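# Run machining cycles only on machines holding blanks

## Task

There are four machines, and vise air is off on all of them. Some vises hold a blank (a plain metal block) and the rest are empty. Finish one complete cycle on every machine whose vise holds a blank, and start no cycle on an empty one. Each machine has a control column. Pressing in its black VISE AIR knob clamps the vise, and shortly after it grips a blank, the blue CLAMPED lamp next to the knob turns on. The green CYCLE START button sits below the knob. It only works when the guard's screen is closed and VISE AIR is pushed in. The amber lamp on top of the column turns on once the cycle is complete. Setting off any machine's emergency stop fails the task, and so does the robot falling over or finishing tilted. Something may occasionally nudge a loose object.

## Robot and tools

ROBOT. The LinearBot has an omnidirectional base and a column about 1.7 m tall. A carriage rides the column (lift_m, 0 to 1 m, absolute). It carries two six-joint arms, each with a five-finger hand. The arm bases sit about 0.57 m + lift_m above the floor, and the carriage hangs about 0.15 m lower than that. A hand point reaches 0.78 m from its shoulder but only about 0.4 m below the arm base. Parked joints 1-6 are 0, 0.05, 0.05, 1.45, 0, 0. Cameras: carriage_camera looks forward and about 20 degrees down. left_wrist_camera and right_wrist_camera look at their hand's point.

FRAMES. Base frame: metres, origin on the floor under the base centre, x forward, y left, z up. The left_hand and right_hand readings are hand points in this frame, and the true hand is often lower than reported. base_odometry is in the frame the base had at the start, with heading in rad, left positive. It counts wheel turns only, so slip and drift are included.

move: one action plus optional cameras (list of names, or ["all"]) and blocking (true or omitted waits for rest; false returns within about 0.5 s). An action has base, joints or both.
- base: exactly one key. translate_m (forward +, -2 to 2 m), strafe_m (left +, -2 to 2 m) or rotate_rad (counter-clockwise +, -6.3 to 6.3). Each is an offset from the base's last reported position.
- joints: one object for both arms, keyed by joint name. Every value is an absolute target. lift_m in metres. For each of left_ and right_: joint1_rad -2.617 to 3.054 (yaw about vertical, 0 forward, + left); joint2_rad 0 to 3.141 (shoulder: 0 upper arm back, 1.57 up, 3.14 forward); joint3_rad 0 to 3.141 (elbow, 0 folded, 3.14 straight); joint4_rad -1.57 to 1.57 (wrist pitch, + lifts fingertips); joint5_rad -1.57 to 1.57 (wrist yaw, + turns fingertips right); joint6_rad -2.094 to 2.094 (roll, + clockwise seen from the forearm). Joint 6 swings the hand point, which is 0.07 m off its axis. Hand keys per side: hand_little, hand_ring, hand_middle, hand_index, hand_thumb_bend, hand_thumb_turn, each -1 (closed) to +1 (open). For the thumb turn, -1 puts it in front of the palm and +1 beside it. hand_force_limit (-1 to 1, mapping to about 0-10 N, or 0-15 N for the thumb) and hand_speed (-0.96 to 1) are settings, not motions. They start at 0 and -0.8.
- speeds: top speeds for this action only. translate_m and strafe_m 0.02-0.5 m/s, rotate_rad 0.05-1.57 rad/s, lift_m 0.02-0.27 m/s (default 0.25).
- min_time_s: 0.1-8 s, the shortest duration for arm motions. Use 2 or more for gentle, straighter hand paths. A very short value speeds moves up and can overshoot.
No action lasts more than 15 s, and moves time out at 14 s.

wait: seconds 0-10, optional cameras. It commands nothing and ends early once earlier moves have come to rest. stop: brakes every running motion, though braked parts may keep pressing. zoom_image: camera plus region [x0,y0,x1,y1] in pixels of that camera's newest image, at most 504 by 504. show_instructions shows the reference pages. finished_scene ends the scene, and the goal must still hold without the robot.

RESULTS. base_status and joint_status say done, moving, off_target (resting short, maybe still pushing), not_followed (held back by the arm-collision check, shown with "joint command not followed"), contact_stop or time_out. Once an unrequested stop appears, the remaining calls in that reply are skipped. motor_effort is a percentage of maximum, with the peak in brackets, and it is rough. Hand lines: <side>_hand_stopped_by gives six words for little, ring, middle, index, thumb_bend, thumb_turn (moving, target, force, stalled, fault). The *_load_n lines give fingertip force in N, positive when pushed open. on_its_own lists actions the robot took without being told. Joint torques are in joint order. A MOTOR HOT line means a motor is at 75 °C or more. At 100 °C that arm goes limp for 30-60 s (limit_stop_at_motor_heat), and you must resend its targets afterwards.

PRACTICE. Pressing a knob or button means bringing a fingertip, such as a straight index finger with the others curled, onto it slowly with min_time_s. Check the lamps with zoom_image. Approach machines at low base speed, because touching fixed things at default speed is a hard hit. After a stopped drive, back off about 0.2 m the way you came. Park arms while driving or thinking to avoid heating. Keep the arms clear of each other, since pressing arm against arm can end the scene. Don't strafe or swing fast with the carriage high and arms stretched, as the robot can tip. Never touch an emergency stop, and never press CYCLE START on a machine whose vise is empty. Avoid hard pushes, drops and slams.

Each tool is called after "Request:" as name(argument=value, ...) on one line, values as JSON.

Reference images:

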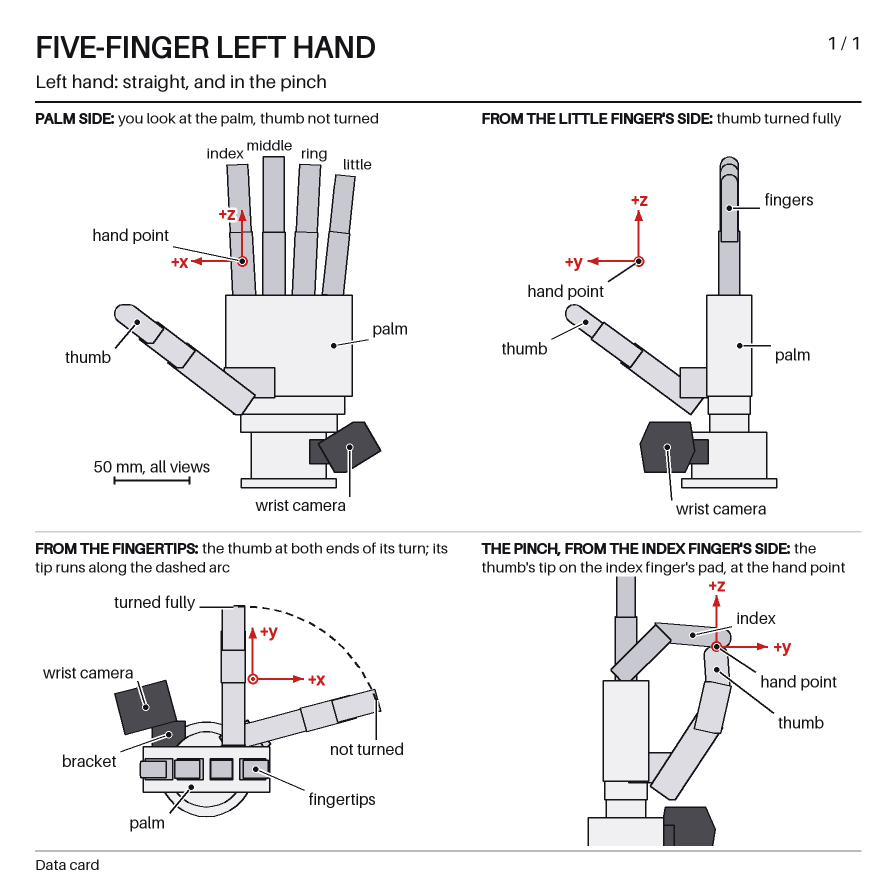

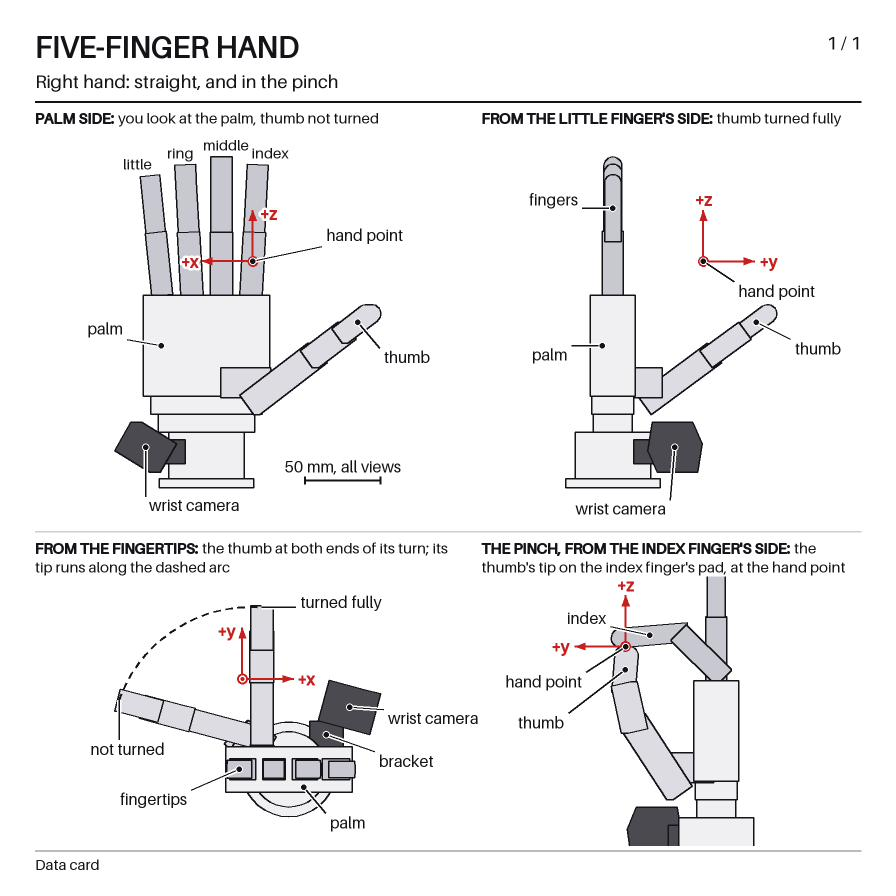

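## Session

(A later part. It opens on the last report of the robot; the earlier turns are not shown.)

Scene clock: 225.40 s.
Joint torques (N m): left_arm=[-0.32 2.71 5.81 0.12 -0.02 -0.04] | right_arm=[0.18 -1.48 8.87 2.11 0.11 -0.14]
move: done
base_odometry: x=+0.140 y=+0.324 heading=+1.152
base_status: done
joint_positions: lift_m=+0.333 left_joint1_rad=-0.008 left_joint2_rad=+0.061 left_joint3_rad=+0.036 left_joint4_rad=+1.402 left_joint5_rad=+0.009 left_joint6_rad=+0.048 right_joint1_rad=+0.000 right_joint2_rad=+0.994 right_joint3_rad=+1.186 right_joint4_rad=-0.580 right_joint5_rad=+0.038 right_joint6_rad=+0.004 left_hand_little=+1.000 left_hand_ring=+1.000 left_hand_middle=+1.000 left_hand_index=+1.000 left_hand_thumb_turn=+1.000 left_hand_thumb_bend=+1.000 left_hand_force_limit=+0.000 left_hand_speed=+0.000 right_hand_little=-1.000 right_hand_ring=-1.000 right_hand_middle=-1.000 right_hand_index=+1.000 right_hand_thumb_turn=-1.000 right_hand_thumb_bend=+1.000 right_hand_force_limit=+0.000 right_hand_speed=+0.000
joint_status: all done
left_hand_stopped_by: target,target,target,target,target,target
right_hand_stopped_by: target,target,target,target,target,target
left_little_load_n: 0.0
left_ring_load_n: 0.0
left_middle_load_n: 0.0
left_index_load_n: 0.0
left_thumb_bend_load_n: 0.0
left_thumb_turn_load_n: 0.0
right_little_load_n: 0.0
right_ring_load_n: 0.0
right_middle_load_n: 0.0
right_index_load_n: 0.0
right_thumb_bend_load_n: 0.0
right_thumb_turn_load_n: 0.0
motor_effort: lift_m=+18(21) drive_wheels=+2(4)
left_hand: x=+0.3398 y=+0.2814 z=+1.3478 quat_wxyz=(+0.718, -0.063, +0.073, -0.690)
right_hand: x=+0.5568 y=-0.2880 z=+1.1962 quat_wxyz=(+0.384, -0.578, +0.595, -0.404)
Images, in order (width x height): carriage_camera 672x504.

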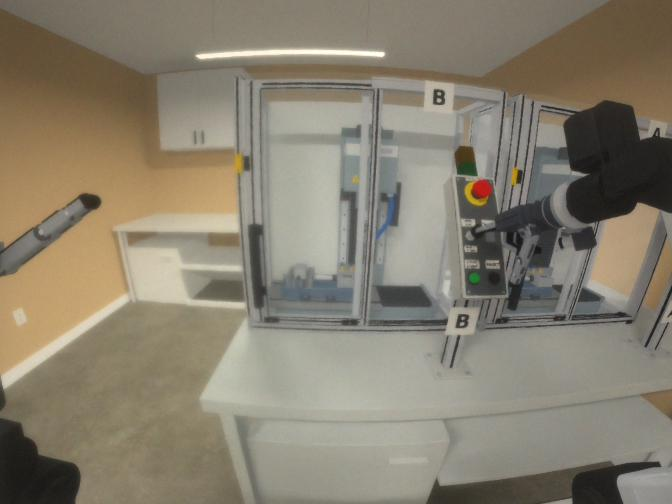

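Request:
move(base={"translate_m": 0.018}, speeds={"translate_m": 0.03, "lift_m": 0.02}, joints={"lift_m": 0.328}, cameras=["carriage_camera"])

Request:
zoom_image(camera="carriage_camera", region=[420, 150, 540, 270])

Scene clock: 227.40 s.
Joint torques (N m): left_arm=[-0.32 2.65 5.86 0.13 -0.03 -0.04] | right_arm=[0.06 1.72 7.88 2.43 0.13 -0.12]
move: done
base_odometry: x=+0.147 y=+0.341 heading=+1.152
base_status: done
joint_positions: lift_m=+0.328 left_joint1_rad=-0.008 left_joint2_rad=+0.061 left_joint3_rad=+0.036 left_joint4_rad=+1.402 left_joint5_rad=+0.009 left_joint6_rad=+0.048 right_joint1_rad=+0.000 right_joint2_rad=+0.968 right_joint3_rad=+1.197 right_joint4_rad=-0.615 right_joint5_rad=+0.037 right_joint6_rad=+0.002 left_hand_little=+1.000 left_hand_ring=+1.000 left_hand_middle=+1.000 left_hand_index=+1.000 left_hand_thumb_turn=+1.000 left_hand_thumb_bend=+1.000 left_hand_force_limit=+0.000 left_hand_speed=+0.000 right_hand_little=-1.000 right_hand_ring=-1.000 right_hand_middle=-1.000 right_hand_index=+1.000 right_hand_thumb_turn=-1.000 right_hand_thumb_bend=+1.000 right_hand_force_limit=+0.000 right_hand_speed=+0.000
joint_status: all done
left_hand_stopped_by: target,target,target,target,target,target
right_hand_stopped_by: target,target,target,target,target,target
left_little_load_n: 0.0
left_ring_load_n: 0.0
left_middle_load_n: 0.0
left_index_load_n: 0.0
left_thumb_bend_load_n: 0.0
left_thumb_turn_load_n: 0.0
right_little_load_n: 0.0
right_ring_load_n: 0.0
right_middle_load_n: 0.0
right_index_load_n: -3.0
right_thumb_bend_load_n: 0.0
right_thumb_turn_load_n: 0.0
motor_effort: lift_m=+18(19) drive_wheels=+2(7)
left_hand: x=+0.3398 y=+0.2813 z=+1.3430 quat_wxyz=(+0.718, -0.063, +0.074, -0.690)
right_hand: x=+0.5471 y=-0.2880 z=+1.1962 quat_wxyz=(+0.384, -0.579, +0.594, -0.405)
Images, in order (width x height): carriage_camera 672x504.

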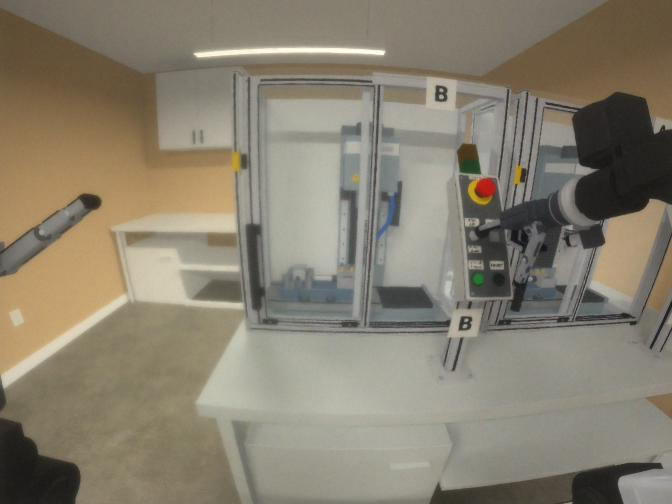

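Scaled by 4.200.

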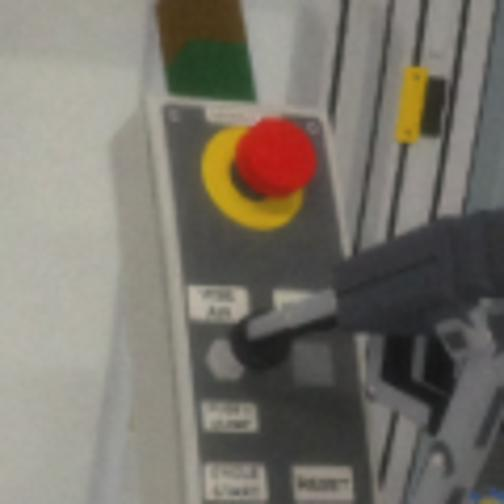

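Request:
move(base={"translate_m": 0.012}, speeds={"translate_m": 0.03, "lift_m": 0.02}, joints={"lift_m": 0.323}, cameras=[])

Request:
wait(seconds=1, cameras=["carriage_camera"])

Request:
zoom_image(camera="carriage_camera", region=[420, 150, 540, 270])

Scene clock: 229.50 s.
Joint torques (N m): left_arm=[-0.34 2.62 5.9 0.12 -0.03 -0.05] | right_arm=[0.14 4.25 5.97 2.85 0.14 -0.1]
move: done
base_odometry: x=+0.152 y=+0.351 heading=+1.152
base_status: done
joint_positions: lift_m=+0.323 left_joint1_rad=-0.008 left_joint2_rad=+0.061 left_joint3_rad=+0.036 left_joint4_rad=+1.402 left_joint5_rad=+0.009 left_joint6_rad=+0.048 right_joint1_rad=+0.000 right_joint2_rad=+0.944 right_joint3_rad=+1.213 right_joint4_rad=-0.657 right_joint5_rad=+0.036 right_joint6_rad=-0.001 left_hand_little=+1.000 left_hand_ring=+1.000 left_hand_middle=+1.000 left_hand_index=+1.000 left_hand_thumb_turn=+1.000 left_hand_thumb_bend=+1.000 left_hand_force_limit=+0.000 left_hand_speed=+0.000 right_hand_little=-1.000 right_hand_ring=-1.000 right_hand_middle=-1.000 right_hand_index=+1.000 right_hand_thumb_turn=-1.000 right_hand_thumb_bend=+1.000 right_hand_force_limit=+0.000 right_hand_speed=+0.000
joint_status: all done
left_hand_stopped_by: target,target,target,target,target,target
right_hand_stopped_by: target,target,target,target,target,target
left_little_load_n: 0.0
left_ring_load_n: 0.0
left_middle_load_n: 0.0
left_index_load_n: 0.0
left_thumb_bend_load_n: 0.0
left_thumb_turn_load_n: 0.0
right_little_load_n: 0.0
right_ring_load_n: 0.0
right_middle_load_n: 0.0
right_index_load_n: -5.0
right_thumb_bend_load_n: 0.0
right_thumb_turn_load_n: 0.0
motor_effort: lift_m=+16(18) drive_wheels=+3(8)
left_hand: x=+0.3398 y=+0.2813 z=+1.3380 quat_wxyz=(+0.718, -0.063, +0.074, -0.690)
right_hand: x=+0.5370 y=-0.2879 z=+1.1964 quat_wxyz=(+0.384, -0.580, +0.594, -0.405)

Scene clock: 230.50 s.
Joint torques (N m): left_arm=[-0.32 2.65 5.87 0.13 -0.03 -0.04] | right_arm=[0.12 4.22 6 2.85 0.15 -0.09]
base_odometry: x=+0.152 y=+0.351 heading=+1.152
base_status: done
joint_positions: lift_m=+0.323 left_joint1_rad=-0.008 left_joint2_rad=+0.061 left_joint3_rad=+0.036 left_joint4_rad=+1.402 left_joint5_rad=+0.009 left_joint6_rad=+0.048 right_joint1_rad=+0.000 right_joint2_rad=+0.944 right_joint3_rad=+1.213 right_joint4_rad=-0.657 right_joint5_rad=+0.036 right_joint6_rad=-0.001 left_hand_little=+1.000 left_hand_ring=+1.000 left_hand_middle=+1.000 left_hand_index=+1.000 left_hand_thumb_turn=+1.000 left_hand_thumb_bend=+1.000 left_hand_force_limit=+0.000 left_hand_speed=+0.000 right_hand_little=-1.000 right_hand_ring=-1.000 right_hand_middle=-1.000 right_hand_index=+1.000 right_hand_thumb_turn=-1.000 right_hand_thumb_bend=+1.000 right_hand_force_limit=+0.000 right_hand_speed=+0.000
joint_status: all done
left_hand_stopped_by: target,target,target,target,target,target
right_hand_stopped_by: target,target,target,target,target,target
left_little_load_n: 0.0
left_ring_load_n: 0.0
left_middle_load_n: 0.0
left_index_load_n: 0.0
left_thumb_bend_load_n: 0.0
left_thumb_turn_load_n: 0.0
right_little_load_n: 0.0
right_ring_load_n: 0.0
right_middle_load_n: 0.0
right_index_load_n: -5.0
right_thumb_bend_load_n: 0.0
right_thumb_turn_load_n: 0.0
motor_effort: lift_m=+17(18) drive_wheels=+3(8)
left_hand: x=+0.3398 y=+0.2813 z=+1.3380 quat_wxyz=(+0.718, -0.063, +0.074, -0.690)
right_hand: x=+0.5370 y=-0.2879 z=+1.1964 quat_wxyz=(+0.384, -0.580, +0.594, -0.405)
wait: 1.00 s; at rest by 0.27 s
Images, in order (width x height): carriage_camera 672x504.

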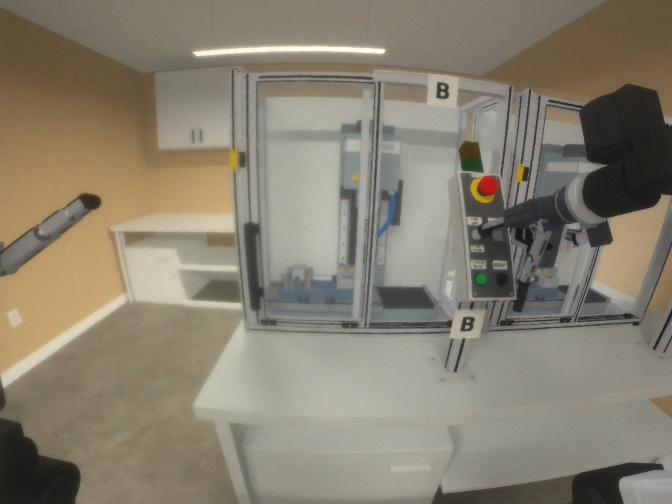

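Scaled by 4.200.

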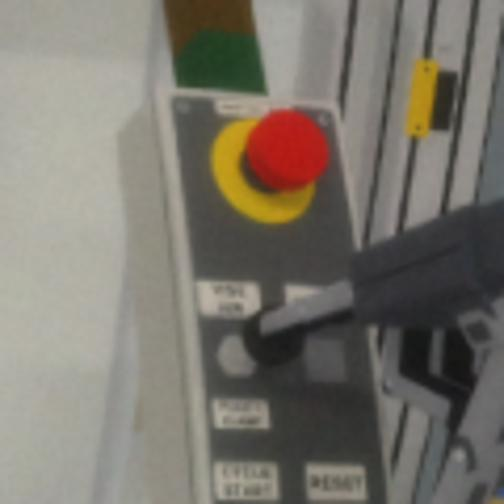

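Request:
move(base={"translate_m": 0.01}, speeds={"translate_m": 0.03, "lift_m": 0.02}, joints={"lift_m": 0.318}, cameras=["carriage_camera"])

Request:
zoom_image(camera="carriage_camera", region=[420, 150, 540, 270])

Scene clock: 232.33 s.
Joint torques (N m): left_arm=[-0.32 2.66 5.81 0.11 -0.03 -0.05] | right_arm=[0.01 5.42 5.14 3.08 0.15 -0.07]
move: done
base_odometry: x=+0.156 y=+0.360 heading=+1.151
base_status: done
joint_positions: lift_m=+0.318 left_joint1_rad=-0.008 left_joint2_rad=+0.061 left_joint3_rad=+0.036 left_joint4_rad=+1.402 left_joint5_rad=+0.009 left_joint6_rad=+0.048 right_joint1_rad=+0.000 right_joint2_rad=+0.933 right_joint3_rad=+1.222 right_joint4_rad=-0.677 right_joint5_rad=+0.035 right_joint6_rad=-0.003 left_hand_little=+1.000 left_hand_ring=+1.000 left_hand_middle=+1.000 left_hand_index=+1.000 left_hand_thumb_turn=+1.000 left_hand_thumb_bend=+1.000 left_hand_force_limit=+0.000 left_hand_speed=+0.000 right_hand_little=-1.000 right_hand_ring=-1.000 right_hand_middle=-1.000 right_hand_index=+0.999 right_hand_thumb_turn=-1.000 right_hand_thumb_bend=+1.000 right_hand_force_limit=+0.000 right_hand_speed=+0.000
joint_status: all done
left_hand_stopped_by: target,target,target,target,target,target
right_hand_stopped_by: target,target,target,target,target,target
left_little_load_n: 0.0
left_ring_load_n: 0.5
left_middle_load_n: 0.0
left_index_load_n: 0.0
left_thumb_bend_load_n: 0.0
left_thumb_turn_load_n: 0.0
right_little_load_n: 0.0
right_ring_load_n: 0.5
right_middle_load_n: 0.0
right_index_load_n: -6.5
right_thumb_bend_load_n: 0.0
right_thumb_turn_load_n: 0.0
motor_effort: lift_m=+17(18) drive_wheels=+4(9)
left_hand: x=+0.3399 y=+0.2813 z=+1.3330 quat_wxyz=(+0.718, -0.063, +0.074, -0.690)
right_hand: x=+0.5321 y=-0.2878 z=+1.1939 quat_wxyz=(+0.384, -0.581, +0.593, -0.405)
Images, in order (width x height): carriage_camera 672x504.

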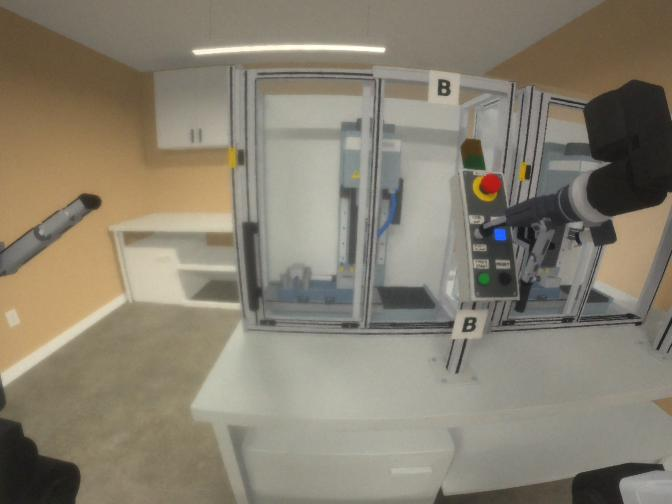

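Scaled by 4.200.

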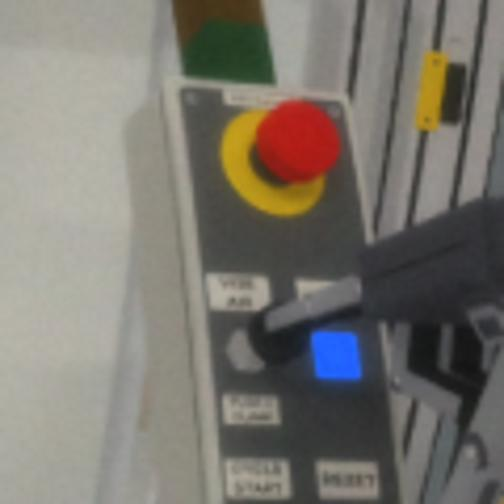

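Request:
move(base={"translate_m": -0.14}, speeds={"translate_m": 0.1}, cameras=[])

Request:
move(joints={"lift_m": 0.24}, cameras=["carriage_camera"])

Request:
zoom_image(camera="carriage_camera", region=[400, 110, 540, 250])

Scene clock: 235.90 s.
Joint torques (N m): left_arm=[-0.31 2.69 5.87 0.12 -0.03 -0.05] | right_arm=[0.13 -1.32 6.64 2.28 0.16 -0.08]
move: done
base_odometry: x=+0.099 y=+0.232 heading=+1.151
base_status: done
joint_positions: lift_m=+0.318 left_joint1_rad=-0.008 left_joint2_rad=+0.061 left_joint3_rad=+0.036 left_joint4_rad=+1.402 left_joint5_rad=+0.009 left_joint6_rad=+0.048 right_joint1_rad=+0.000 right_joint2_rad=+0.993 right_joint3_rad=+1.208 right_joint4_rad=-0.595 right_joint5_rad=+0.035 right_joint6_rad=-0.003 left_hand_little=+1.000 left_hand_ring=+1.000 left_hand_middle=+1.000 left_hand_index=+1.000 left_hand_thumb_turn=+1.000 left_hand_thumb_bend=+1.000 left_hand_force_limit=+0.000 left_hand_speed=+0.000 right_hand_little=-1.000 right_hand_ring=-1.000 right_hand_middle=-1.000 right_hand_index=+1.000 right_hand_thumb_turn=-1.000 right_hand_thumb_bend=+1.000 right_hand_force_limit=+0.000 right_hand_speed=+0.000
joint_status: not commanded
left_hand_stopped_by: target,target,target,target,target,target
right_hand_stopped_by: target,target,target,target,target,target
left_little_load_n: 0.0
left_ring_load_n: 0.0
left_middle_load_n: 0.0
left_index_load_n: 0.0
left_thumb_bend_load_n: 0.0
left_thumb_turn_load_n: 0.0
right_little_load_n: 0.0
right_ring_load_n: 0.0
right_middle_load_n: 0.0
right_index_load_n: 0.0
right_thumb_bend_load_n: 0.0
right_thumb_turn_load_n: 0.0
motor_effort: lift_m=+17(18) drive_wheels=-1(6)
left_hand: x=+0.3398 y=+0.2813 z=+1.3331 quat_wxyz=(+0.718, -0.063, +0.074, -0.690)
right_hand: x=+0.5551 y=-0.2878 z=+1.1883 quat_wxyz=(+0.386, -0.579, +0.591, -0.407)

Scene clock: 236.73 s.
Joint torques (N m): left_arm=[-0.32 2.69 5.81 0.12 -0.03 -0.04] | right_arm=[0.13 -1.26 7.09 2.19 0.17 -0.08]
move: done
base_odometry: x=+0.099 y=+0.232 heading=+1.151
base_status: not commanded
joint_positions: lift_m=+0.240 left_joint1_rad=-0.008 left_joint2_rad=+0.061 left_joint3_rad=+0.036 left_joint4_rad=+1.402 left_joint5_rad=+0.009 left_joint6_rad=+0.048 right_joint1_rad=+0.000 right_joint2_rad=+0.993 right_joint3_rad=+1.204 right_joint4_rad=-0.586 right_joint5_rad=+0.035 right_joint6_rad=-0.003 left_hand_little=+1.000 left_hand_ring=+1.000 left_hand_middle=+1.000 left_hand_index=+1.000 left_hand_thumb_turn=+1.000 left_hand_thumb_bend=+1.000 left_hand_force_limit=+0.000 left_hand_speed=+0.000 right_hand_little=-1.000 right_hand_ring=-1.000 right_hand_middle=-1.000 right_hand_index=+1.000 right_hand_thumb_turn=-1.000 right_hand_thumb_bend=+1.000 right_hand_force_limit=+0.000 right_hand_speed=+0.000
joint_status: all done
left_hand_stopped_by: target,target,target,target,target,target
right_hand_stopped_by: target,target,target,target,target,target
left_little_load_n: 0.0
left_ring_load_n: 0.0
left_middle_load_n: 0.0
left_index_load_n: 0.0
left_thumb_bend_load_n: 0.0
left_thumb_turn_load_n: 0.0
right_little_load_n: 0.0
right_ring_load_n: 0.0
right_middle_load_n: 0.0
right_index_load_n: 0.0
right_thumb_bend_load_n: 0.0
right_thumb_turn_load_n: 0.0
motor_effort: lift_m=+17(20) drive_wheels=-1(1)
left_hand: x=+0.3398 y=+0.2813 z=+1.2549 quat_wxyz=(+0.718, -0.063, +0.074, -0.690)
right_hand: x=+0.5564 y=-0.2878 z=+1.1102 quat_wxyz=(+0.387, -0.578, +0.590, -0.408)
Images, in order (width x height): carriage_camera 672x504.

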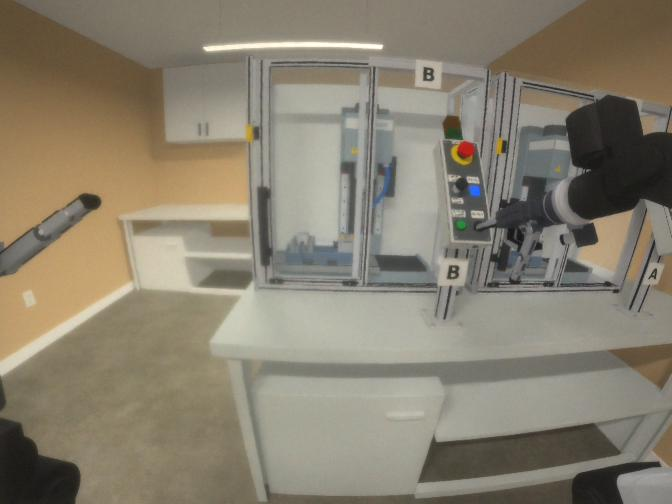

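Scaled by 3.600.

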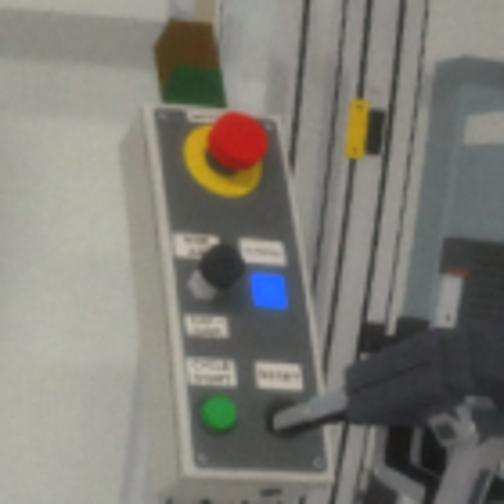

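Request:
move(base={"translate_m": 0.06}, speeds={"translate_m": 0.06}, joints={"lift_m": 0.231}, cameras=["carriage_camera"])

Request:
zoom_image(camera="carriage_camera", region=[420, 130, 560, 270])

Request:
zoom_image(camera="carriage_camera", region=[200, 40, 340, 180])

Scene clock: 240.67 s.
Joint torques (N m): left_arm=[-0.32 2.7 5.83 0.12 -0.03 -0.04] | right_arm=[0.12 -1.24 7.32 2.2 0.16 -0.08]
move: done
base_odometry: x=+0.124 y=+0.287 heading=+1.151
base_status: done
joint_positions: lift_m=+0.231 left_joint1_rad=-0.008 left_joint2_rad=+0.061 left_joint3_rad=+0.036 left_joint4_rad=+1.402 left_joint5_rad=+0.009 left_joint6_rad=+0.048 right_joint1_rad=+0.000 right_joint2_rad=+0.993 right_joint3_rad=+1.202 right_joint4_rad=-0.586 right_joint5_rad=+0.035 right_joint6_rad=-0.003 left_hand_little=+1.000 left_hand_ring=+1.000 left_hand_middle=+1.000 left_hand_index=+1.000 left_hand_thumb_turn=+1.000 left_hand_thumb_bend=+1.000 left_hand_force_limit=+0.000 left_hand_speed=+0.000 right_hand_little=-1.000 right_hand_ring=-1.000 right_hand_middle=-1.000 right_hand_index=+1.000 right_hand_thumb_turn=-1.000 right_hand_thumb_bend=+1.000 right_hand_force_limit=+0.000 right_hand_speed=+0.000
joint_status: all done
left_hand_stopped_by: target,target,target,target,target,target
right_hand_stopped_by: target,target,target,target,target,target
left_little_load_n: 0.0
left_ring_load_n: 0.0
left_middle_load_n: 0.0
left_index_load_n: -0.5
left_thumb_bend_load_n: 0.0
left_thumb_turn_load_n: 0.0
right_little_load_n: 0.0
right_ring_load_n: 0.0
right_middle_load_n: 0.0
right_index_load_n: 0.0
right_thumb_bend_load_n: 0.0
right_thumb_turn_load_n: 0.0
motor_effort: lift_m=+17(20) drive_wheels=-1(8)
left_hand: x=+0.3398 y=+0.2813 z=+1.2459 quat_wxyz=(+0.718, -0.063, +0.074, -0.690)
right_hand: x=+0.5562 y=-0.2878 z=+1.1004 quat_wxyz=(+0.387, -0.579, +0.591, -0.408)
Images, in order (width x height): carriage_camera 672x504.

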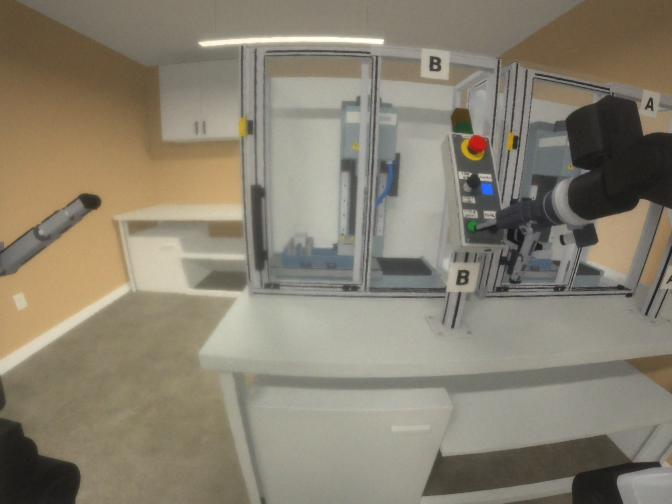

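Scaled by 3.600.

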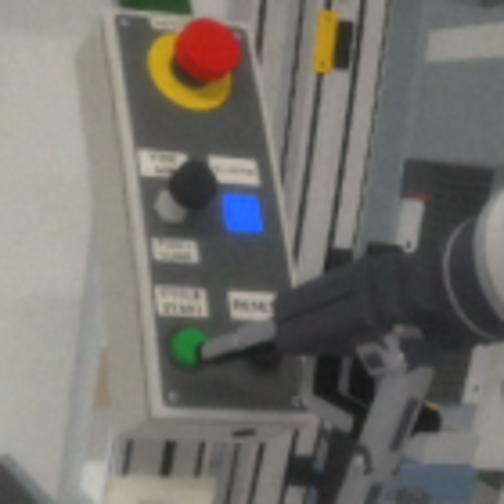

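Scaled by 3.600.

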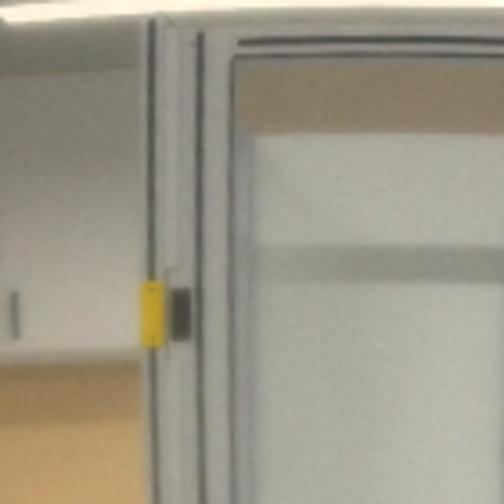

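Request:
move(base={"translate_m": 0.02}, speeds={"translate_m": 0.04}, cameras=["carriage_camera"])

Request:
zoom_image(camera="carriage_camera", region=[420, 130, 560, 270])

Scene clock: 242.53 s.
Joint torques (N m): left_arm=[-0.32 2.71 5.86 0.13 -0.03 -0.05] | right_arm=[0.16 -1.33 7.31 2.21 0.17 -0.08]
move: done
base_odometry: x=+0.132 y=+0.305 heading=+1.151
base_status: done
joint_positions: lift_m=+0.231 left_joint1_rad=-0.008 left_joint2_rad=+0.061 left_joint3_rad=+0.036 left_joint4_rad=+1.402 left_joint5_rad=+0.009 left_joint6_rad=+0.048 right_joint1_rad=+0.000 right_joint2_rad=+0.995 right_joint3_rad=+1.202 right_joint4_rad=-0.586 right_joint5_rad=+0.035 right_joint6_rad=-0.003 left_hand_little=+1.000 left_hand_ring=+1.000 left_hand_middle=+1.000 left_hand_index=+1.000 left_hand_thumb_turn=+1.000 left_hand_thumb_bend=+1.000 left_hand_force_limit=+0.000 left_hand_speed=+0.000 right_hand_little=-1.000 right_hand_ring=-1.000 right_hand_middle=-1.000 right_hand_index=+1.000 right_hand_thumb_turn=-1.000 right_hand_thumb_bend=+1.000 right_hand_force_limit=+0.000 right_hand_speed=+0.000
joint_status: not commanded
left_hand_stopped_by: target,target,target,target,target,target
right_hand_stopped_by: target,target,target,target,target,target
left_little_load_n: 0.0
left_ring_load_n: 0.0
left_middle_load_n: 0.0
left_index_load_n: 0.0
left_thumb_bend_load_n: 0.0
left_thumb_turn_load_n: 0.0
right_little_load_n: 0.0
right_ring_load_n: 0.0
right_middle_load_n: 0.0
right_index_load_n: 0.0
right_thumb_bend_load_n: 0.0
right_thumb_turn_load_n: 0.0
motor_effort: lift_m=+18(20) drive_wheels=+1(5)
left_hand: x=+0.3398 y=+0.2813 z=+1.2459 quat_wxyz=(+0.718, -0.063, +0.074, -0.690)
right_hand: x=+0.5566 y=-0.2878 z=+1.1002 quat_wxyz=(+0.387, -0.579, +0.591, -0.408)
Images, in order (width x height): carriage_camera 672x504.

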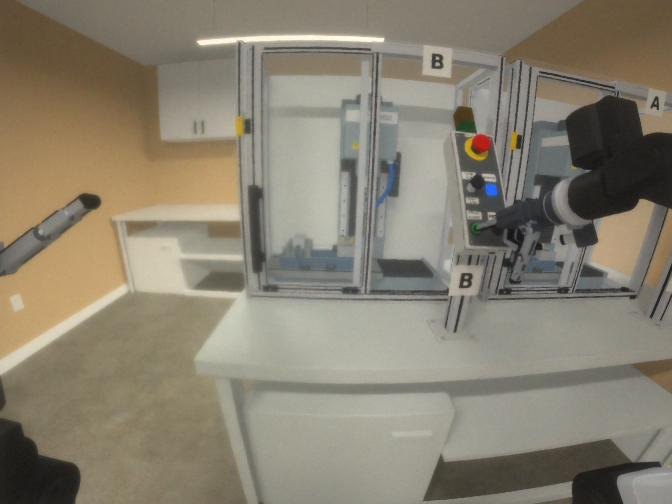

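Scaled by 3.600.

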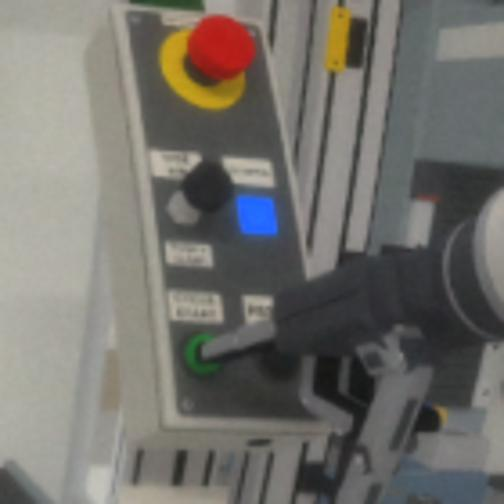

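Request:
move(base={"translate_m": 0.016}, speeds={"translate_m": 0.03}, cameras=["carriage_camera"])

Request:
zoom_image(camera="carriage_camera", region=[420, 100, 560, 240])

Scene clock: 244.40 s.
Joint torques (N m): left_arm=[-0.32 2.67 5.87 0.11 -0.05 -0.05] | right_arm=[0.08 -0.27 7.25 2.36 0.15 -0.09]
move: done
base_odometry: x=+0.138 y=+0.320 heading=+1.151
base_status: done
joint_positions: lift_m=+0.231 left_joint1_rad=-0.008 left_joint2_rad=+0.061 left_joint3_rad=+0.036 left_joint4_rad=+1.402 left_joint5_rad=+0.009 left_joint6_rad=+0.048 right_joint1_rad=+0.000 right_joint2_rad=+0.986 right_joint3_rad=+1.202 right_joint4_rad=-0.603 right_joint5_rad=+0.035 right_joint6_rad=-0.003 left_hand_little=+1.000 left_hand_ring=+1.000 left_hand_middle=+1.000 left_hand_index=+1.000 left_hand_thumb_turn=+1.000 left_hand_thumb_bend=+1.000 left_hand_force_limit=+0.000 left_hand_speed=+0.000 right_hand_little=-1.000 right_hand_ring=-1.000 right_hand_middle=-1.000 right_hand_index=+1.000 right_hand_thumb_turn=-1.000 right_hand_thumb_bend=+1.000 right_hand_force_limit=+0.000 right_hand_speed=+0.000
joint_status: not commanded
left_hand_stopped_by: target,target,target,target,target,target
right_hand_stopped_by: target,target,target,target,target,target
left_little_load_n: 0.0
left_ring_load_n: 0.0
left_middle_load_n: 0.0
left_index_load_n: 0.0
left_thumb_bend_load_n: 0.0
left_thumb_turn_load_n: 0.0
right_little_load_n: 0.0
right_ring_load_n: 0.0
right_middle_load_n: 0.0
right_index_load_n: -1.0
right_thumb_bend_load_n: 0.0
right_thumb_turn_load_n: 0.0
motor_effort: lift_m=+18(19) drive_wheels=+2(5)
left_hand: x=+0.3398 y=+0.2813 z=+1.2459 quat_wxyz=(+0.718, -0.063, +0.074, -0.690)
right_hand: x=+0.5525 y=-0.2878 z=+1.0990 quat_wxyz=(+0.384, -0.581, +0.593, -0.405)
Images, in order (width x height): carriage_camera 672x504.

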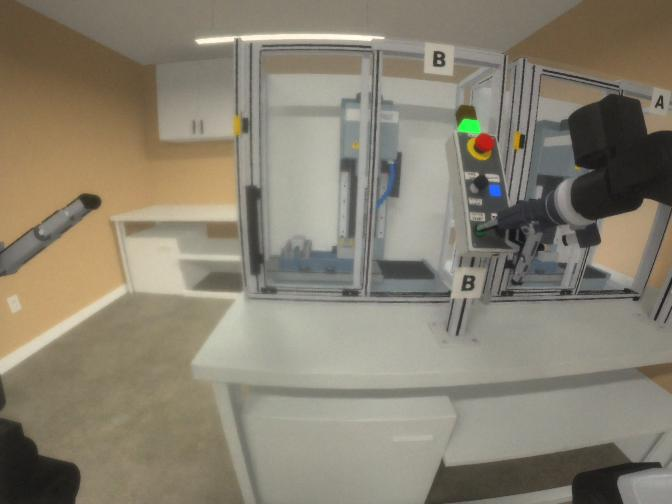

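Scaled by 3.600.

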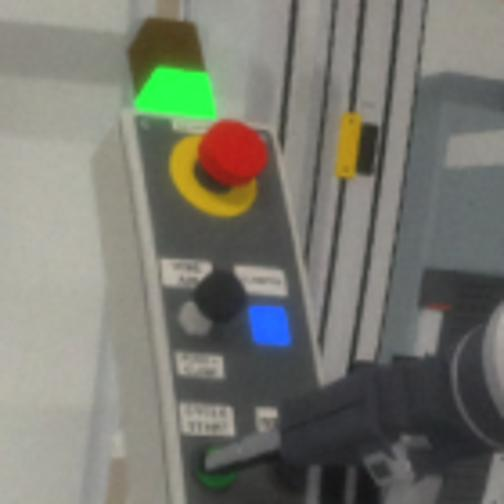

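Request:
move(base={"translate_m": -0.45}, speeds={"translate_m": 0.25}, cameras=["carriage_camera"])

Request:
zoom_image(camera="carriage_camera", region=[400, 80, 660, 300])

Scene clock: 248.37 s.
Joint torques (N m): left_arm=[-0.34 2.65 5.86 0.15 -0.04 -0.04] | right_arm=[0.13 -1.2 7.31 2.22 0.16 -0.08]
move: done
base_odometry: x=-0.045 y=-0.091 heading=+1.151
base_status: done
joint_positions: lift_m=+0.231 left_joint1_rad=-0.008 left_joint2_rad=+0.061 left_joint3_rad=+0.036 left_joint4_rad=+1.402 left_joint5_rad=+0.009 left_joint6_rad=+0.048 right_joint1_rad=+0.000 right_joint2_rad=+0.994 right_joint3_rad=+1.202 right_joint4_rad=-0.592 right_joint5_rad=+0.035 right_joint6_rad=-0.003 left_hand_little=+1.000 left_hand_ring=+1.000 left_hand_middle=+1.000 left_hand_index=+1.000 left_hand_thumb_turn=+1.000 left_hand_thumb_bend=+1.000 left_hand_force_limit=+0.000 left_hand_speed=+0.000 right_hand_little=-1.000 right_hand_ring=-1.000 right_hand_middle=-1.000 right_hand_index=+1.000 right_hand_thumb_turn=-1.000 right_hand_thumb_bend=+1.000 right_hand_force_limit=+0.000 right_hand_speed=+0.000
joint_status: not commanded
left_hand_stopped_by: target,target,target,target,target,target
right_hand_stopped_by: target,target,target,target,target,target
left_little_load_n: 0.0
left_ring_load_n: 0.0
left_middle_load_n: 0.0
left_index_load_n: 0.0
left_thumb_bend_load_n: 0.0
left_thumb_turn_load_n: 0.0
right_little_load_n: 0.0
right_ring_load_n: 0.0
right_middle_load_n: 0.0
right_index_load_n: 0.0
right_thumb_bend_load_n: 0.0
right_thumb_turn_load_n: 0.0
motor_effort: lift_m=+19(19) drive_wheels=-1(7)
left_hand: x=+0.3399 y=+0.2813 z=+1.2458 quat_wxyz=(+0.718, -0.063, +0.074, -0.690)
right_hand: x=+0.5555 y=-0.2878 z=+1.0989 quat_wxyz=(+0.385, -0.580, +0.592, -0.406)
Images, in order (width x height): carriage_camera 672x504.

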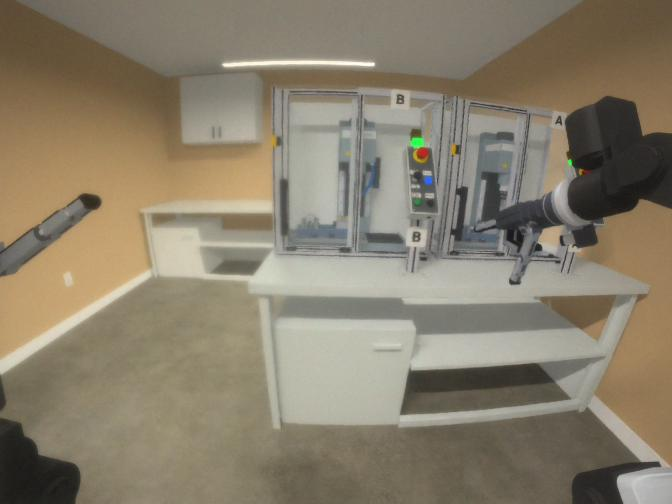

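Scaled by 1.938.

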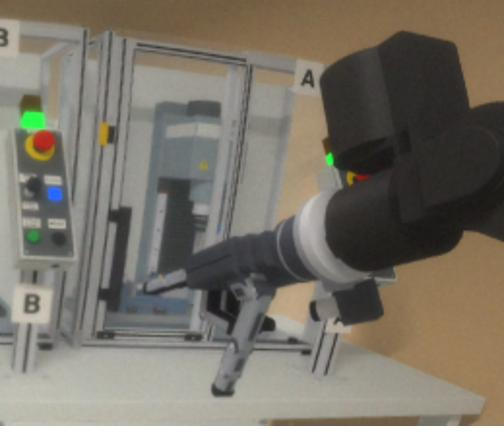

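Request:
move(base={"strafe_m": 1.0}, speeds={"strafe_m": 0.35}, joints={"right_joint1_rad": 0, "right_joint2_rad": 0.05, "right_joint3_rad": 0.05, "right_joint4_rad": 1.45, "right_joint5_rad": 0, "right_joint6_rad": 0, "lift_m": 0.4}, min_time_s=2.5, cameras=["carriage_camera"])

Scene clock: 257.03 s.
Joint torques (N m): left_arm=[-0.32 2.67 5.86 0.11 -0.03 -0.04] | right_arm=[0.14 2.92 5.07 0.19 -0.01 -0.07]
move: done
base_odometry: x=-0.958 y=+0.316 heading=+1.151
base_status: done
joint_positions: lift_m=+0.400 left_joint1_rad=-0.008 left_joint2_rad=+0.061 left_joint3_rad=+0.036 left_joint4_rad=+1.402 left_joint5_rad=+0.009 left_joint6_rad=+0.048 right_joint1_rad=+0.000 right_joint2_rad=+0.063 right_joint3_rad=+0.060 right_joint4_rad=+1.433 right_joint5_rad=+0.009 right_joint6_rad=-0.003 left_hand_little=+1.000 left_hand_ring=+1.000 left_hand_middle=+1.000 left_hand_index=+1.000 left_hand_thumb_turn=+1.000 left_hand_thumb_bend=+1.000 left_hand_force_limit=+0.000 left_hand_speed=+0.000 right_hand_little=-1.000 right_hand_ring=-1.000 right_hand_middle=-1.000 right_hand_index=+1.000 right_hand_thumb_turn=-1.000 right_hand_thumb_bend=+1.000 right_hand_force_limit=+0.000 right_hand_speed=+0.000
joint_status: all done
left_hand_stopped_by: target,target,target,target,target,target
right_hand_stopped_by: target,target,target,target,target,target
left_little_load_n: 0.0
left_ring_load_n: 0.0
left_middle_load_n: 0.0
left_index_load_n: 0.0
left_thumb_bend_load_n: 0.0
left_thumb_turn_load_n: 0.5
right_little_load_n: 0.0
right_ring_load_n: 0.0
right_middle_load_n: 0.0
right_index_load_n: 0.0
right_thumb_bend_load_n: 0.0
right_thumb_turn_load_n: 0.0
motor_effort: lift_m=+16(24) drive_wheels=-2(7)
left_hand: x=+0.3399 y=+0.2814 z=+1.4149 quat_wxyz=(+0.718, -0.063, +0.073, -0.690)
right_hand: x=+0.3241 y=-0.2829 z=+1.4272 quat_wxyz=(+0.704, -0.047, +0.053, -0.706)
Images, in order (width x height): carriage_camera 672x504.

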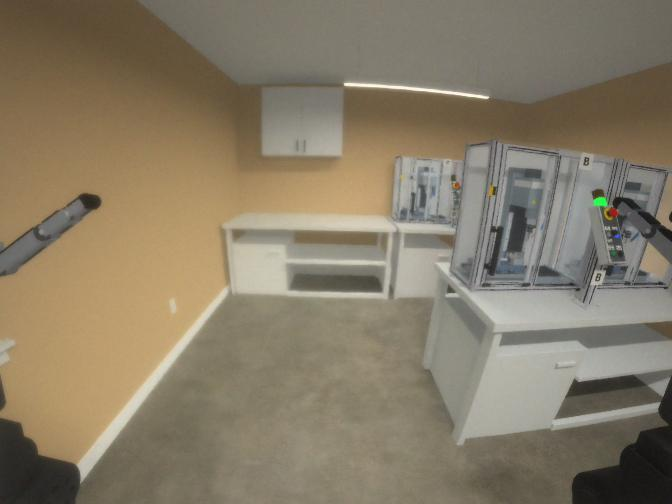

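Request:
move(base={"translate_m": 1.6}, speeds={"translate_m": 0.4}, joints={"lift_m": 0.5}, cameras=["carriage_camera"])

Scene clock: 266.20 s.
Joint torques (N m): left_arm=[-0.32 2.65 5.87 0.12 -0.03 -0.04] | right_arm=[0.16 3.3 5.59 0.01 -0.01 -0.06]
move: done
base_odometry: x=-0.306 y=+1.778 heading=+1.151
base_status: done
joint_positions: lift_m=+0.500 left_joint1_rad=-0.008 left_joint2_rad=+0.061 left_joint3_rad=+0.036 left_joint4_rad=+1.402 left_joint5_rad=+0.009 left_joint6_rad=+0.048 right_joint1_rad=+0.000 right_joint2_rad=+0.059 right_joint3_rad=+0.055 right_joint4_rad=+1.443 right_joint5_rad=+0.009 right_joint6_rad=-0.003 left_hand_little=+1.000 left_hand_ring=+1.000 left_hand_middle=+1.000 left_hand_index=+1.000 left_hand_thumb_turn=+1.000 left_hand_thumb_bend=+1.000 left_hand_force_limit=+0.000 left_hand_speed=+0.000 right_hand_little=-1.000 right_hand_ring=-1.000 right_hand_middle=-1.000 right_hand_index=+1.000 right_hand_thumb_turn=-1.000 right_hand_thumb_bend=+1.000 right_hand_force_limit=+0.000 right_hand_speed=+0.000
joint_status: all done
left_hand_stopped_by: target,target,target,target,target,target
right_hand_stopped_by: target,target,target,target,target,target
left_little_load_n: 0.0
left_ring_load_n: 0.0
left_middle_load_n: 0.0
left_index_load_n: 0.0
left_thumb_bend_load_n: 0.0
left_thumb_turn_load_n: 0.0
right_little_load_n: 0.0
right_ring_load_n: 0.0
right_middle_load_n: 0.0
right_index_load_n: 0.0
right_thumb_bend_load_n: 0.0
right_thumb_turn_load_n: 0.0
motor_effort: lift_m=+19(24) drive_wheels=-3(8)
left_hand: x=+0.3399 y=+0.2814 z=+1.5149 quat_wxyz=(+0.718, -0.063, +0.073, -0.690)
right_hand: x=+0.3216 y=-0.2829 z=+1.5268 quat_wxyz=(+0.705, -0.043, +0.049, -0.707)
Images, in order (width x height): carriage_camera 672x504.

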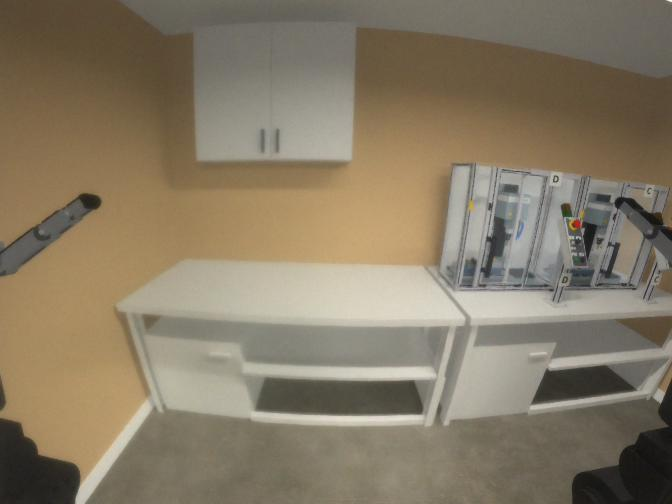

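Request:
zoom_image(camera="carriage_camera", region=[430, 150, 672, 320])

Scaled by 2.083.

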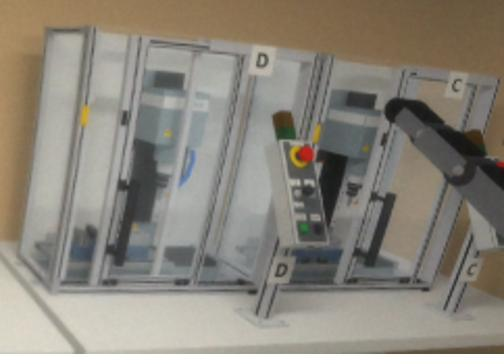

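Request:
move(base={"translate_m": 0.5}, speeds={"translate_m": 0.3}, cameras=[])

Request:
move(base={"strafe_m": -0.7}, speeds={"strafe_m": 0.3}, cameras=["carriage_camera"])

Request:
zoom_image(camera="carriage_camera", region=[300, 120, 600, 420])

Scene clock: 273.00 s.
Joint torques (N m): left_arm=[-0.32 2.62 5.81 0.1 -0.03 -0.04] | right_arm=[0.16 3.21 5.56 -0.03 -0.01 -0.07]
Motor temperatures (°C): left_arm=[21 27 29 25 22 26] | right_arm=[21 25 31 37 21 24]
move: done
base_odometry: x=-0.103 y=+2.234 heading=+1.151
base_status: done
joint_positions: lift_m=+0.500 left_joint1_rad=-0.008 left_joint2_rad=+0.061 left_joint3_rad=+0.036 left_joint4_rad=+1.402 left_joint5_rad=+0.009 left_joint6_rad=+0.048 right_joint1_rad=+0.000 right_joint2_rad=+0.059 right_joint3_rad=+0.055 right_joint4_rad=+1.446 right_joint5_rad=+0.009 right_joint6_rad=-0.003 left_hand_little=+1.000 left_hand_ring=+1.000 left_hand_middle=+1.000 left_hand_index=+1.000 left_hand_thumb_turn=+1.000 left_hand_thumb_bend=+1.000 left_hand_force_limit=+0.000 left_hand_speed=+0.000 right_hand_little=-1.000 right_hand_ring=-1.000 right_hand_middle=-1.000 right_hand_index=+1.000 right_hand_thumb_turn=-1.000 right_hand_thumb_bend=+1.000 right_hand_force_limit=+0.000 right_hand_speed=+0.000
joint_status: not commanded
left_hand_stopped_by: target,target,target,target,target,target
right_hand_stopped_by: target,target,target,target,target,target
left_little_load_n: 0.0
left_ring_load_n: 0.0
left_middle_load_n: 0.0
left_index_load_n: 0.0
left_thumb_bend_load_n: 0.0
left_thumb_turn_load_n: 0.0
right_little_load_n: 0.0
right_ring_load_n: 0.0
right_middle_load_n: 0.0
right_index_load_n: 0.0
right_thumb_bend_load_n: 0.0
right_thumb_turn_load_n: 0.0
motor_effort: lift_m=+19(20) drive_wheels=-3(8)
left_hand: x=+0.3398 y=+0.2814 z=+1.5149 quat_wxyz=(+0.718, -0.063, +0.073, -0.690)
right_hand: x=+0.3210 y=-0.2829 z=+1.5270 quat_wxyz=(+0.705, -0.042, +0.049, -0.707)

Scene clock: 276.83 s.
Joint torques (N m): left_arm=[-0.31 2.69 5.86 0.11 -0.02 -0.05] | right_arm=[0.13 3.3 5.56 0.01 0 -0.07]
move: done
base_odometry: x=+0.536 y=+1.950 heading=+1.152
base_status: done
joint_positions: lift_m=+0.500 left_joint1_rad=-0.008 left_joint2_rad=+0.061 left_joint3_rad=+0.036 left_joint4_rad=+1.402 left_joint5_rad=+0.009 left_joint6_rad=+0.048 right_joint1_rad=+0.001 right_joint2_rad=+0.059 right_joint3_rad=+0.055 right_joint4_rad=+1.446 right_joint5_rad=+0.008 right_joint6_rad=-0.003 left_hand_little=+1.000 left_hand_ring=+1.000 left_hand_middle=+1.000 left_hand_index=+1.000 left_hand_thumb_turn=+1.000 left_hand_thumb_bend=+1.000 left_hand_force_limit=+0.000 left_hand_speed=+0.000 right_hand_little=-1.000 right_hand_ring=-1.000 right_hand_middle=-1.000 right_hand_index=+1.000 right_hand_thumb_turn=-1.000 right_hand_thumb_bend=+1.000 right_hand_force_limit=+0.000 right_hand_speed=+0.000
joint_status: not commanded
left_hand_stopped_by: target,target,target,target,target,target
right_hand_stopped_by: target,target,target,target,target,target
left_little_load_n: 0.0
left_ring_load_n: 0.0
left_middle_load_n: 0.0
left_index_load_n: 0.0
left_thumb_bend_load_n: 0.0
left_thumb_turn_load_n: 0.0
right_little_load_n: 0.0
right_ring_load_n: 0.0
right_middle_load_n: 0.0
right_index_load_n: 0.0
right_thumb_bend_load_n: 0.0
right_thumb_turn_load_n: 0.0
motor_effort: lift_m=+18(20) drive_wheels=-2(7)
left_hand: x=+0.3398 y=+0.2815 z=+1.5149 quat_wxyz=(+0.718, -0.063, +0.073, -0.690)
right_hand: x=+0.3210 y=-0.2827 z=+1.5270 quat_wxyz=(+0.705, -0.043, +0.048, -0.706)
Images, in order (width x height): carriage_camera 672x504.

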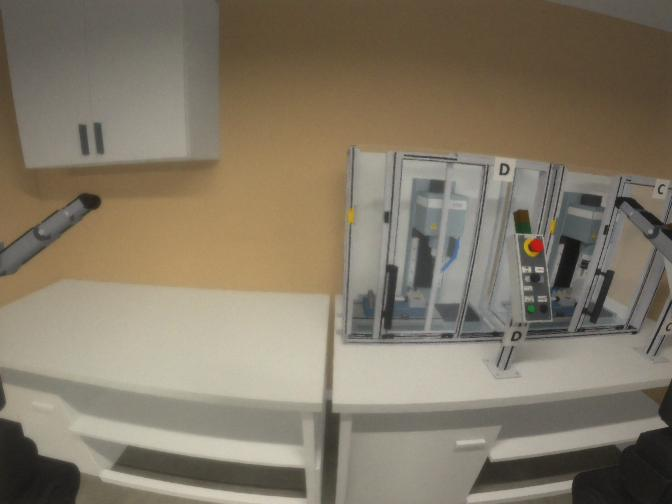

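Scaled by 1.680.

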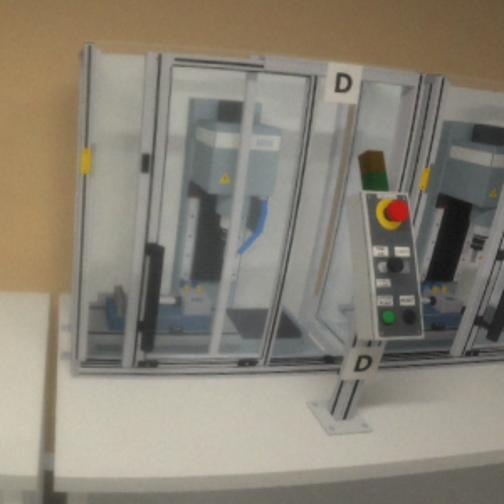

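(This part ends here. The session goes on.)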